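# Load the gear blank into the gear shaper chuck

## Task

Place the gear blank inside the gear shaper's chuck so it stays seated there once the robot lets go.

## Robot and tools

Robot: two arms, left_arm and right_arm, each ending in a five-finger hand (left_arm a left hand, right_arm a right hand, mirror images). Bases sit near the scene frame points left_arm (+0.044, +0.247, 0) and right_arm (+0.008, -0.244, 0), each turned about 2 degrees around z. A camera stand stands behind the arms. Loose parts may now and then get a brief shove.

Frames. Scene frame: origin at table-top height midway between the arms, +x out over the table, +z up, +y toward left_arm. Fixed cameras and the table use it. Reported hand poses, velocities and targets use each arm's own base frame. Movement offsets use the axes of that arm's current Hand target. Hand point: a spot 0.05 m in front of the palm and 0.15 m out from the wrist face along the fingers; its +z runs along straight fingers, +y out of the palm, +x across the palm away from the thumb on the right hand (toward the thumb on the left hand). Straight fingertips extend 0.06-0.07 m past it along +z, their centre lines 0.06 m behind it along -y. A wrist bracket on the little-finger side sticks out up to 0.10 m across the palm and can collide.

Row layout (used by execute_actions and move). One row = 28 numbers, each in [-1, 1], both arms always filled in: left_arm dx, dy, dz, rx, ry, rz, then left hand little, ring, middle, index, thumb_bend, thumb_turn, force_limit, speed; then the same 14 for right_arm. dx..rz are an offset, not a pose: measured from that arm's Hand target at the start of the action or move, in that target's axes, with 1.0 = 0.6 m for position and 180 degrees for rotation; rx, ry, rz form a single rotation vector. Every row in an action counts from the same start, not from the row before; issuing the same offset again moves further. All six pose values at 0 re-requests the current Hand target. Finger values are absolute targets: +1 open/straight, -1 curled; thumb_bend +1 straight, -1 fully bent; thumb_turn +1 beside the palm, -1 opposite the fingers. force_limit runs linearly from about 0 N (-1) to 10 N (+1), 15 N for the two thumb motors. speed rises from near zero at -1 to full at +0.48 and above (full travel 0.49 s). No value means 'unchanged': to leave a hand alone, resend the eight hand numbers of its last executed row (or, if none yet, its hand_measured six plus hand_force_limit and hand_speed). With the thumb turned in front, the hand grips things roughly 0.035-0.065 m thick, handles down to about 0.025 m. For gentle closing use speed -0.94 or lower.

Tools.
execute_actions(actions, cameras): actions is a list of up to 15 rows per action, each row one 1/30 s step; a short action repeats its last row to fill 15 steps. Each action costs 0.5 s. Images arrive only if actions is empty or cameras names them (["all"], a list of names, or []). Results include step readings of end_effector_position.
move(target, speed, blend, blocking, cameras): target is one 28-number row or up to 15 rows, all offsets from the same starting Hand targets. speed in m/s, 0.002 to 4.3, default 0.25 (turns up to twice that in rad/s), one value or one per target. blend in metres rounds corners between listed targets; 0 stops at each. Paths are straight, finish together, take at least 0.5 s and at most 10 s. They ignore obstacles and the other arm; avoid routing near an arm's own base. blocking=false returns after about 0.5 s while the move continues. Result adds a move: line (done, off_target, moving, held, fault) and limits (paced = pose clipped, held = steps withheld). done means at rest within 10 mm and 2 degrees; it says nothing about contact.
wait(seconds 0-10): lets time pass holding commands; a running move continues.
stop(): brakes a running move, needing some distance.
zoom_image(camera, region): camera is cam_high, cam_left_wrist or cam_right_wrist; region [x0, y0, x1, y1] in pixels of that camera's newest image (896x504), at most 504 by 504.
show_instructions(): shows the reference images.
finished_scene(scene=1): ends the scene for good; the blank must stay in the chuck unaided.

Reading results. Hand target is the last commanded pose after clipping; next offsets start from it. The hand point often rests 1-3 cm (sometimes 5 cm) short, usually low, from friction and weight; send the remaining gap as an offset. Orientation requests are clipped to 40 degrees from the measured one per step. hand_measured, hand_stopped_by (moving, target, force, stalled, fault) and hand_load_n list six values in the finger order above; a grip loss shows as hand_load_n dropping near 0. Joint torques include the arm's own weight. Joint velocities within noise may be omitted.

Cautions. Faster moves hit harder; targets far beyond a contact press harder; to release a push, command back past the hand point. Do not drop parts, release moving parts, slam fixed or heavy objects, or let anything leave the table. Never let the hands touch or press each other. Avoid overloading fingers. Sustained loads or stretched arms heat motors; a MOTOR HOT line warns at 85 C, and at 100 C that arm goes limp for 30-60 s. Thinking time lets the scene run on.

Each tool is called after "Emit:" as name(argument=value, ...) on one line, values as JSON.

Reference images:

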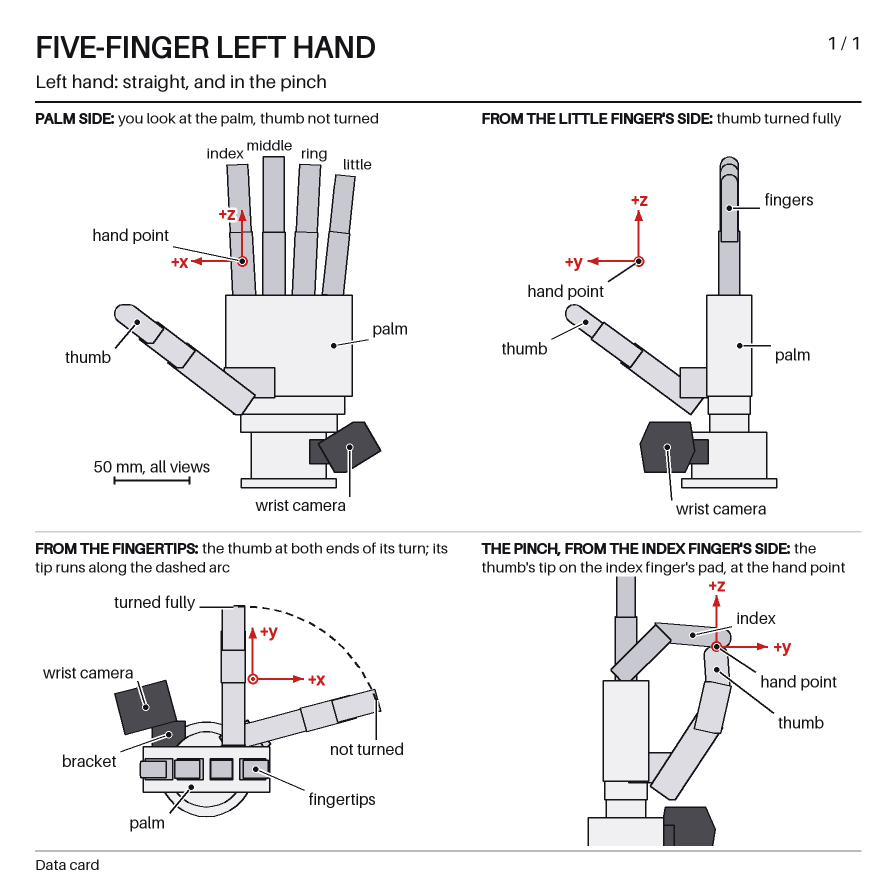

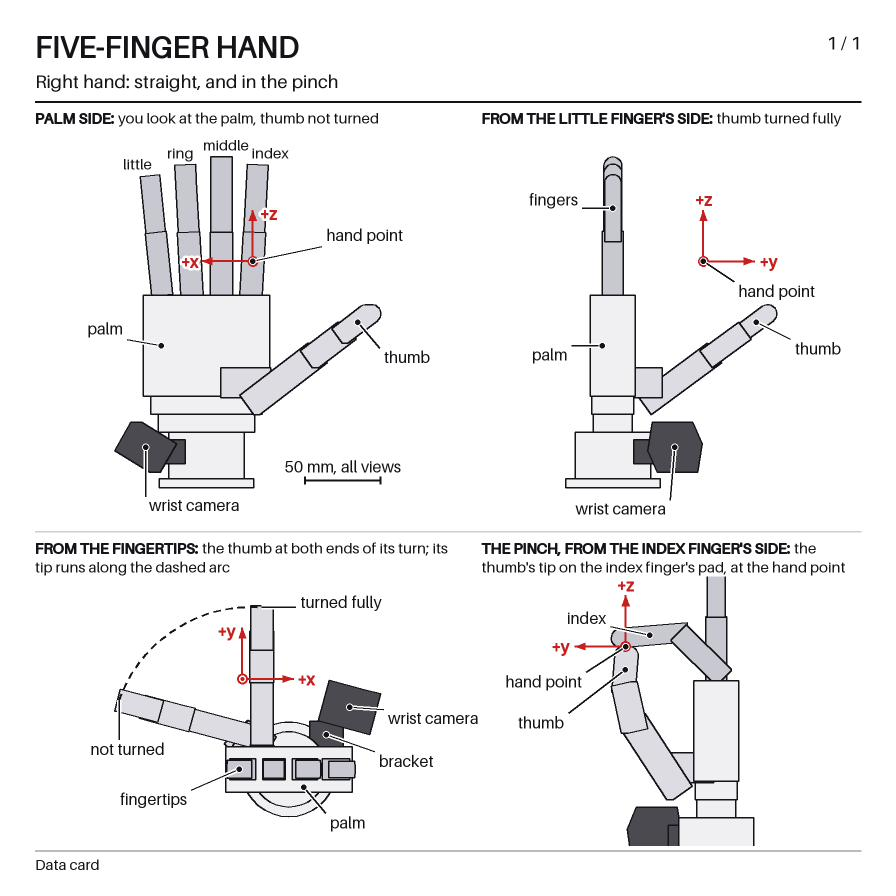

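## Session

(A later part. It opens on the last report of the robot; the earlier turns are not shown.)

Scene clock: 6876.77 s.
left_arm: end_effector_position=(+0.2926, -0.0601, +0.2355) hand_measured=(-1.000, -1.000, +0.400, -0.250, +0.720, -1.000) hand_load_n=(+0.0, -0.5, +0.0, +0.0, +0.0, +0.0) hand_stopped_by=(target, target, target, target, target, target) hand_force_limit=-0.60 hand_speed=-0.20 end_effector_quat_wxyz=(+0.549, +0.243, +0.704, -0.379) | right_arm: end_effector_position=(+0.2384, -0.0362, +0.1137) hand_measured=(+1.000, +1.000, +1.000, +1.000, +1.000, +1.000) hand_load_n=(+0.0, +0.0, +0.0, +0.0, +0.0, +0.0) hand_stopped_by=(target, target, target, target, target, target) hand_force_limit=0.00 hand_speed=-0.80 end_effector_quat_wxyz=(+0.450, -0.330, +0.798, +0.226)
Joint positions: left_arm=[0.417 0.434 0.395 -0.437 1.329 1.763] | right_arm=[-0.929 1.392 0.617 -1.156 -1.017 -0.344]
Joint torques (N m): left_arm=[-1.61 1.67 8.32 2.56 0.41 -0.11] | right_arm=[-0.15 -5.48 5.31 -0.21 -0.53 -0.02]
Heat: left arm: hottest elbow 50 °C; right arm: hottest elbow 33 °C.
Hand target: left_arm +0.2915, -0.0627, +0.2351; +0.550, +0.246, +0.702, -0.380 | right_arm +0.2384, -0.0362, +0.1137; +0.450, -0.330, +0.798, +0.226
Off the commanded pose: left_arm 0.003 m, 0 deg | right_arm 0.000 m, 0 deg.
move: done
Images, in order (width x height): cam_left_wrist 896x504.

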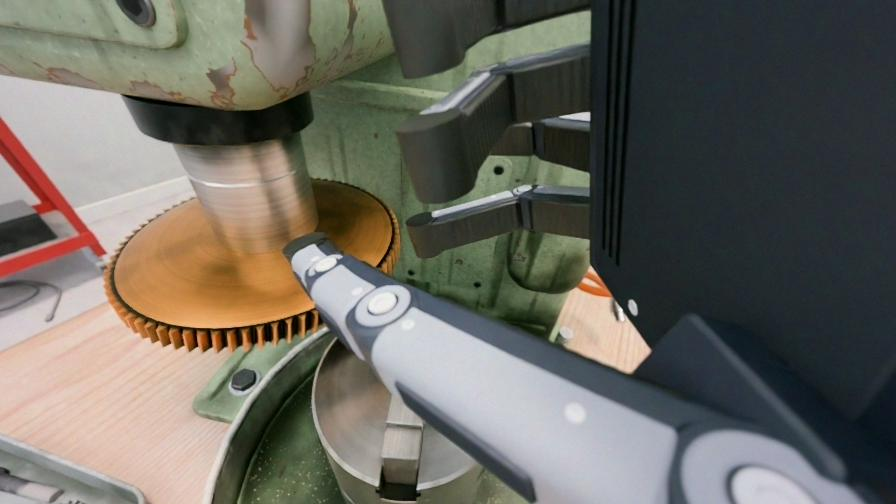

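Emit:
move(target=[0.05595,0.01534,0.00622,0,0,0,-1,-1,0.4,-0.3,0.72,-1,-0.6,-0.2,0,0,0,0,0,0,1,1,1,1,1,1,0,-0.8], speed=0.05)

Emit:
move(target=[0.0192,0.0053,0.0021,0,0,0,-1,-1,0.4,-0.3,0.72,-1,-0.6,-0.2,0,0,0,0,0,0,1,1,1,1,1,1,0,-0.8], speed=0.02, cameras=["cam_left_wrist"])

Emit:
zoom_image(camera="cam_left_wrist", region=[380, 200, 500, 320])

Scene clock: 6883.57 s.
left_arm: end_effector_position=(+0.2913, -0.0607, +0.2035) hand_measured=(-1.000, -1.000, +0.400, -0.300, +0.720, -1.000) hand_load_n=(+0.0, +0.0, +0.0, +0.0, +0.0, +0.5) hand_stopped_by=(target, target, target, target, target, target) hand_force_limit=-0.60 hand_speed=-0.20 end_effector_quat_wxyz=(+0.553, +0.248, +0.702, -0.376) | right_arm: end_effector_position=(+0.2384, -0.0362, +0.1137) hand_measured=(+1.000, +1.000, +1.000, +1.000, +1.000, +1.000) hand_load_n=(+0.0, +0.0, +0.0, +0.0, +0.0, +0.0) hand_stopped_by=(target, target, target, target, target, target) hand_force_limit=0.00 hand_speed=-0.80 end_effector_quat_wxyz=(+0.450, -0.330, +0.798, +0.226)
Joint positions: left_arm=[0.417 0.434 0.305 -0.332 1.329 1.763] | right_arm=[-0.929 1.392 0.617 -1.156 -1.017 -0.344]
Joint torques (N m): left_arm=[-1.55 2.43 8.32 2.5 0.39 -0.14] | right_arm=[-0.09 -5.54 5.3 -0.21 -0.53 -0.02]
Heat: left arm: hottest elbow 50 °C; right arm: hottest elbow 33 °C.
Hand target: left_arm +0.2915, -0.0627, +0.2000; +0.550, +0.246, +0.702, -0.380 | right_arm +0.2384, -0.0362, +0.1137; +0.450, -0.330, +0.798, +0.226
Off the commanded pose: left_arm 0.004 m, 1 deg | right_arm 0.000 m, 0 deg.
move: done

Scene clock: 6884.67 s.
left_arm: end_effector_position=(+0.2920, -0.0609, +0.2001) hand_measured=(-1.000, -1.000, +0.400, -0.300, +0.720, -1.000) hand_load_n=(+0.0, +0.0, +0.0, -1.0, +0.0, +0.0) hand_stopped_by=(target, target, target, target, target, target) hand_force_limit=-0.60 hand_speed=-0.20 end_effector_quat_wxyz=(+0.558, +0.255, +0.696, -0.372) | right_arm: end_effector_position=(+0.2384, -0.0362, +0.1137) hand_measured=(+1.000, +1.000, +1.000, +1.000, +1.000, +1.000) hand_load_n=(+0.0, +0.0, +0.0, +0.0, +0.0, +0.0) hand_stopped_by=(target, target, target, target, target, target) hand_force_limit=0.00 hand_speed=-0.80 end_effector_quat_wxyz=(+0.450, -0.330, +0.798, +0.226)
Joint positions: left_arm=[0.417 0.435 0.286 -0.29 1.334 1.763] | right_arm=[-0.929 1.392 0.617 -1.156 -1.017 -0.344]
Joint torques (N m): left_arm=[-2.08 3.25 7.61 2.19 0.2 -0.09] | right_arm=[-0.09 -5.54 5.31 -0.21 -0.53 -0.02]
Heat: left arm: hottest elbow 50 °C; right arm: hottest elbow 33 °C.
Hand target: left_arm +0.2915, -0.0626, +0.1882; +0.550, +0.246, +0.702, -0.380 | right_arm +0.2384, -0.0362, +0.1137; +0.450, -0.330, +0.798, +0.226
Off the commanded pose: left_arm 0.012 m, 2 deg | right_arm 0.000 m, 0 deg.
move: off_target (left_arm)
Images, in order (width x height): cam_left_wrist 896x504.

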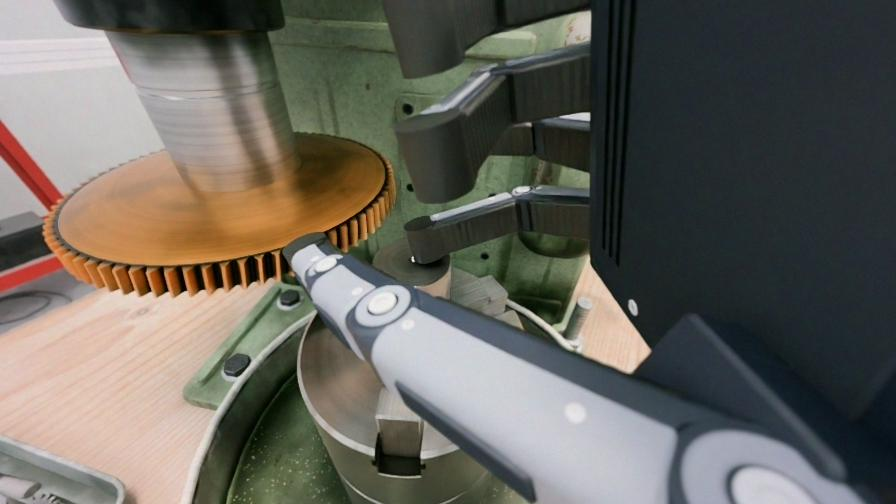

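Scaled by 4.200 from the camera's 896x504 image, which has a finer 1280x720 frame.

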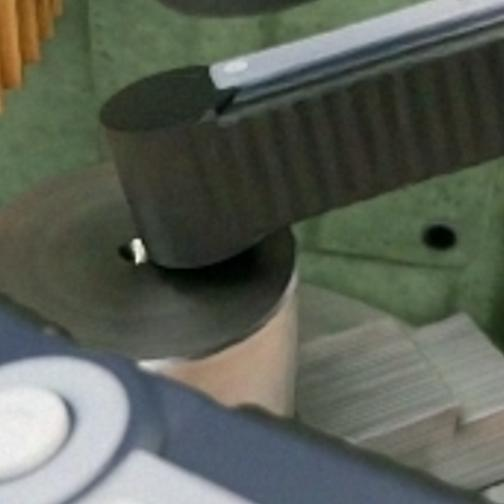

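Emit:
move(target=[0.0128,0.0035,0.0014,0,0,0,-1,-1,0.4,-0.3,0.72,-1,-0.6,-0.2,0,0,0,0,0,0,1,1,1,1,1,1,0,-0.8], speed=0.02)

Emit:
move(target=[0.0128,0.0035,0.0014,0,0,0,-1,-1,0.4,-0.3,0.72,-1,-0.6,-0.2,0,0,0,0,0,0,1,1,1,1,1,1,0,-0.8], speed=0.02, cameras=["cam_left_wrist"])

Emit:
zoom_image(camera="cam_left_wrist", region=[380, 200, 500, 320])

Scene clock: 6889.30 s.
left_arm: end_effector_position=(+0.2926, -0.0612, +0.1990) hand_measured=(-1.000, -1.000, +0.400, -0.300, +0.720, -1.000) hand_load_n=(+0.0, +0.0, +0.0, -2.0, +0.0, +0.5) hand_stopped_by=(target, target, target, target, target, target) hand_force_limit=-0.60 hand_speed=-0.20 end_effector_quat_wxyz=(+0.563, +0.261, +0.692, -0.369) | right_arm: end_effector_position=(+0.2384, -0.0362, +0.1137) hand_measured=(+1.000, +1.000, +1.000, +1.000, +1.000, +1.000) hand_load_n=(+0.0, +0.0, +0.0, +0.0, -0.5, +0.0) hand_stopped_by=(target, target, target, target, target, target) hand_force_limit=0.00 hand_speed=-0.80 end_effector_quat_wxyz=(+0.450, -0.330, +0.798, +0.226)
Joint positions: left_arm=[0.417 0.436 0.275 -0.26 1.338 1.763] | right_arm=[-0.929 1.392 0.617 -1.156 -1.017 -0.344]
Joint torques (N m): left_arm=[-0.79 3.78 6.93 1.89 0.05 -0.1] | right_arm=[-0.09 -5.54 5.31 -0.21 -0.53 -0.02]
Heat: left arm: hottest elbow 50 °C; right arm: hottest elbow 33 °C.
Hand target: left_arm +0.2915, -0.0626, +0.1800; +0.550, +0.246, +0.702, -0.380 | right_arm +0.2384, -0.0362, +0.1137; +0.450, -0.330, +0.798, +0.226
Off the commanded pose: left_arm 0.019 m, 3 deg | right_arm 0.000 m, 0 deg.
move: off_target (left_arm)

Scene clock: 6890.23 s.
left_arm: end_effector_position=(+0.2931, -0.0616, +0.1982) hand_measured=(-1.000, -1.000, +0.400, -0.300, +0.720, -1.000) hand_load_n=(+0.0, +0.0, +0.0, -3.0, +0.0, +0.5) hand_stopped_by=(target, target, target, target, target, target) hand_force_limit=-0.60 hand_speed=-0.20 end_effector_quat_wxyz=(+0.568, +0.270, +0.687, -0.365) | right_arm: end_effector_position=(+0.2384, -0.0362, +0.1137) hand_measured=(+1.000, +1.000, +1.000, +1.000, +1.000, +1.000) hand_load_n=(+0.0, +0.0, +0.0, +0.0, +0.0, +0.0) hand_stopped_by=(target, target, target, target, target, target) hand_force_limit=0.00 hand_speed=-0.80 end_effector_quat_wxyz=(+0.450, -0.330, +0.798, +0.226)
Joint positions: left_arm=[0.417 0.437 0.264 -0.233 1.344 1.771] | right_arm=[-0.929 1.392 0.617 -1.156 -1.017 -0.344]
Joint torques (N m): left_arm=[-1.49 4.13 6.38 1.73 -0.1 -0.11] | right_arm=[-0.09 -5.48 5.31 -0.2 -0.53 -0.02]
Heat: left arm: hottest elbow 50 °C; right arm: hottest elbow 33 °C.
Hand target: left_arm +0.2915, -0.0626, +0.1720; +0.550, +0.246, +0.702, -0.380 | right_arm +0.2384, -0.0362, +0.1137; +0.450, -0.330, +0.798, +0.226
Off the commanded pose: left_arm 0.026 m, 4 deg | right_arm 0.000 m, 0 deg.
move: off_target (left_arm)
Images, in order (width x height): cam_left_wrist 896x504.

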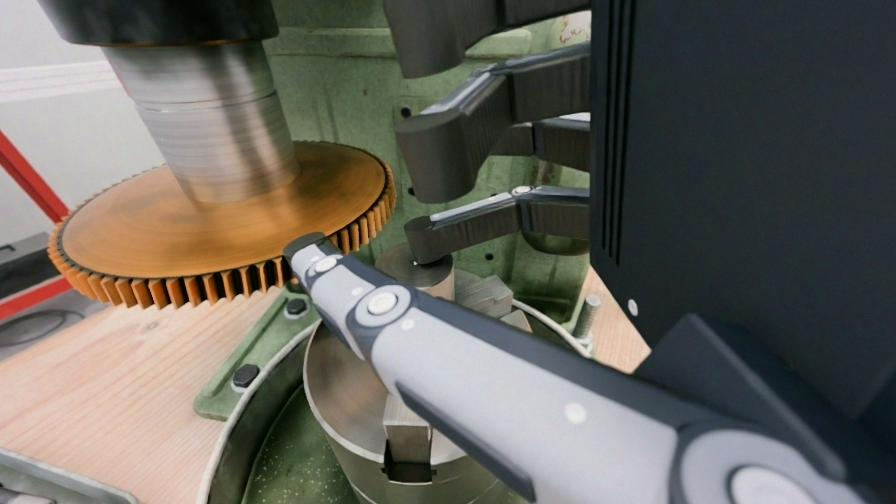

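Scaled by 4.200 from the camera's 896x504 image, which has a finer 1280x720 frame.

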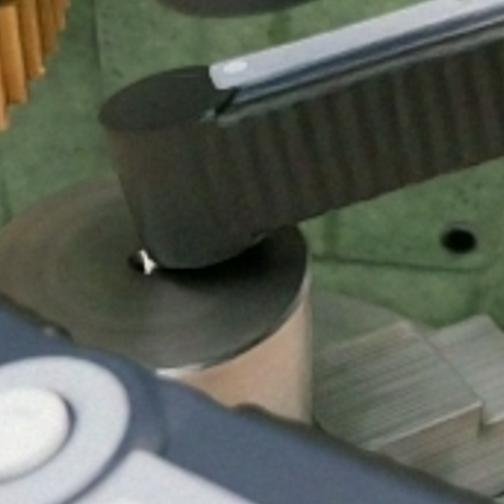

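Emit:
move(target=[[-0.1007,-0.0276,-0.0112,0,0,0,-1,-1,0.4,-0.3,0.72,-1,-0.6,-0.2,0,0,0,0,0,0,1,1,1,1,1,1,0,-0.8],[-0.1065,-0.0293,-0.1115,0,0,0,-1,-1,0.4,-0.3,0.72,-1,-0.6,-0.2,0,0,0,0,0,0,1,1,1,1,1,1,0,-0.8]], speed=[0.05,0.08], cameras=["cam_left_wrist"])

Scene clock: 6898.77 s.
left_arm: end_effector_position=(+0.2566, -0.0213, +0.2201) hand_measured=(-1.000, -1.000, +0.400, -0.300, +0.720, -1.000) hand_load_n=(+0.0, +0.0, +0.0, +0.0, +0.0, +0.0) hand_stopped_by=(target, target, target, target, target, target) hand_force_limit=-0.60 hand_speed=-0.20 end_effector_quat_wxyz=(+0.587, +0.164, +0.706, -0.362) | right_arm: end_effector_position=(+0.2384, -0.0362, +0.1137) hand_measured=(+1.000, +1.000, +1.000, +1.000, +1.000, +1.000) hand_load_n=(+0.0, +0.0, +0.0, +0.0, +0.0, +0.0) hand_stopped_by=(target, target, target, target, target, target) hand_force_limit=0.00 hand_speed=-0.80 end_effector_quat_wxyz=(+0.450, -0.330, +0.798, +0.226)
Joint positions: left_arm=[0.746 0.339 0.373 -0.876 1.504 2.088] | right_arm=[-0.929 1.392 0.617 -1.156 -1.017 -0.344]
Joint torques (N m): left_arm=[-0.21 2.14 12.46 1.1 0.64 0.14] | right_arm=[-0.03 -5.48 5.31 -0.21 -0.53 -0.03]
Heat: left arm: hottest elbow 50 °C; right arm: hottest elbow 33 °C.
Hand target: left_arm +0.2565, -0.0145, +0.2451; +0.550, +0.246, +0.702, -0.380 | right_arm +0.2384, -0.0362, +0.1137; +0.450, -0.330, +0.798, +0.226
Off the commanded pose: left_arm 0.026 m, 11 deg | right_arm 0.000 m, 0 deg.
joint sent to its limit (left arm) — joint 6 (wrist roll), upper limit. The joint targets are off in orientation, not in position.
move: off_target (left_arm)
Images, in order (width x height): cam_left_wrist 896x504.

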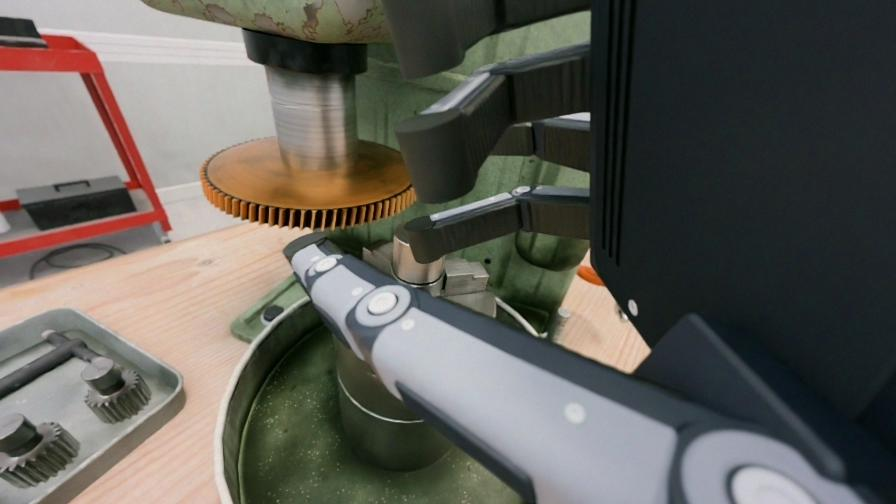

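Emit:
move(target=[0,0,0,0,0,0,-1,-1,0.4,0.7,-0.7,-1,-0.8,0,0,0,0,0,0,0,1,1,1,1,1,1,0,-0.8], speed=0.05, cameras=["cam_left_wrist"])

Emit:
zoom_image(camera="cam_left_wrist", region=[385, 230, 455, 300])

Scene clock: 6902.60 s.
left_arm: end_effector_position=(+0.2564, -0.0209, +0.2192) hand_measured=(-1.000, -1.000, +0.400, +0.700, -0.700, -1.000) hand_load_n=(+0.0, +0.0, +0.0, +0.0, +0.0, +0.5) hand_stopped_by=(target, target, target, target, target, target) hand_force_limit=-0.80 hand_speed=0.00 end_effector_quat_wxyz=(+0.586, +0.163, +0.707, -0.360) | right_arm: end_effector_position=(+0.2384, -0.0362, +0.1137) hand_measured=(+1.000, +1.000, +1.000, +1.000, +1.000, +1.000) hand_load_n=(+0.0, +0.0, +0.0, +0.0, +0.0, -0.5) hand_stopped_by=(target, target, target, target, target, target) hand_force_limit=0.00 hand_speed=-0.80 end_effector_quat_wxyz=(+0.450, -0.330, +0.798, +0.226)
Joint positions: left_arm=[0.746 0.338 0.373 -0.879 1.499 2.089] | right_arm=[-0.929 1.392 0.617 -1.156 -1.017 -0.344]
Joint torques (N m): left_arm=[-0.26 1.67 12.56 1.21 0.7 0.05] | right_arm=[-0.09 -5.54 5.31 -0.2 -0.52 -0.02]
Heat: left arm: hottest elbow 50 °C; right arm: hottest elbow 33 °C.
Hand target: left_arm +0.2565, -0.0145, +0.2451; +0.550, +0.246, +0.702, -0.380 | right_arm +0.2384, -0.0362, +0.1137; +0.450, -0.330, +0.798, +0.226
Off the commanded pose: left_arm 0.027 m, 11 deg | right_arm 0.000 m, 0 deg.
joint sent to its limit (left arm) — joint 6 (wrist roll), upper limit. The joint targets are off in orientation, not in position.
move: off_target (left_arm)
Images, in order (width x height): cam_left_wrist 896x504.

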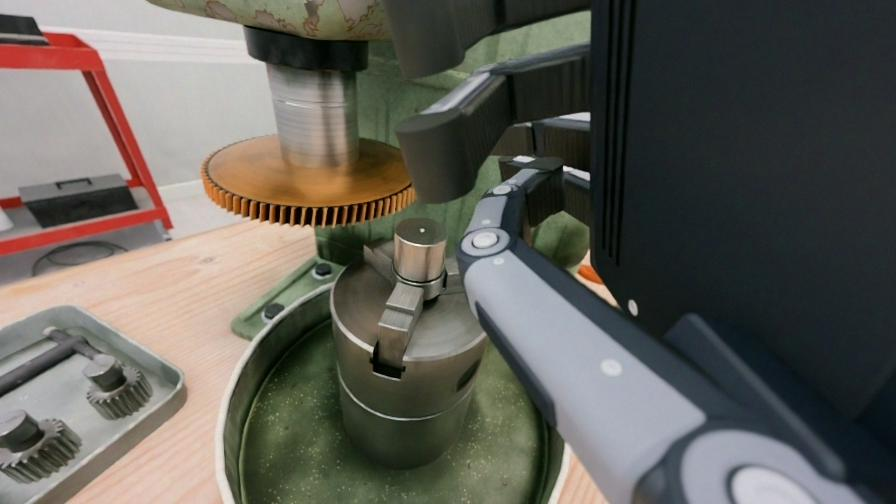

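Scaled by 7.200 from the camera's 896x504 image, which has a finer 1280x720 frame.

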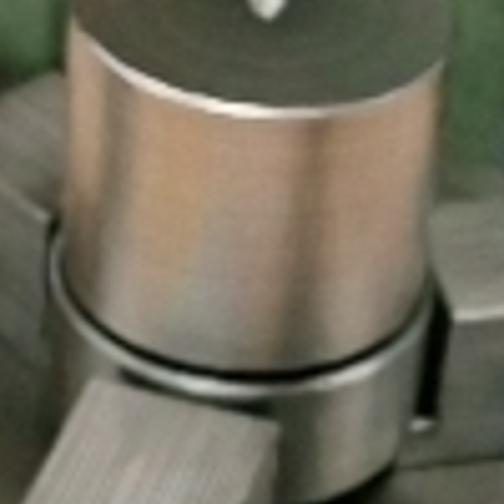

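Emit:
finished_scene(scene=1)

The scene is finished: the task was done.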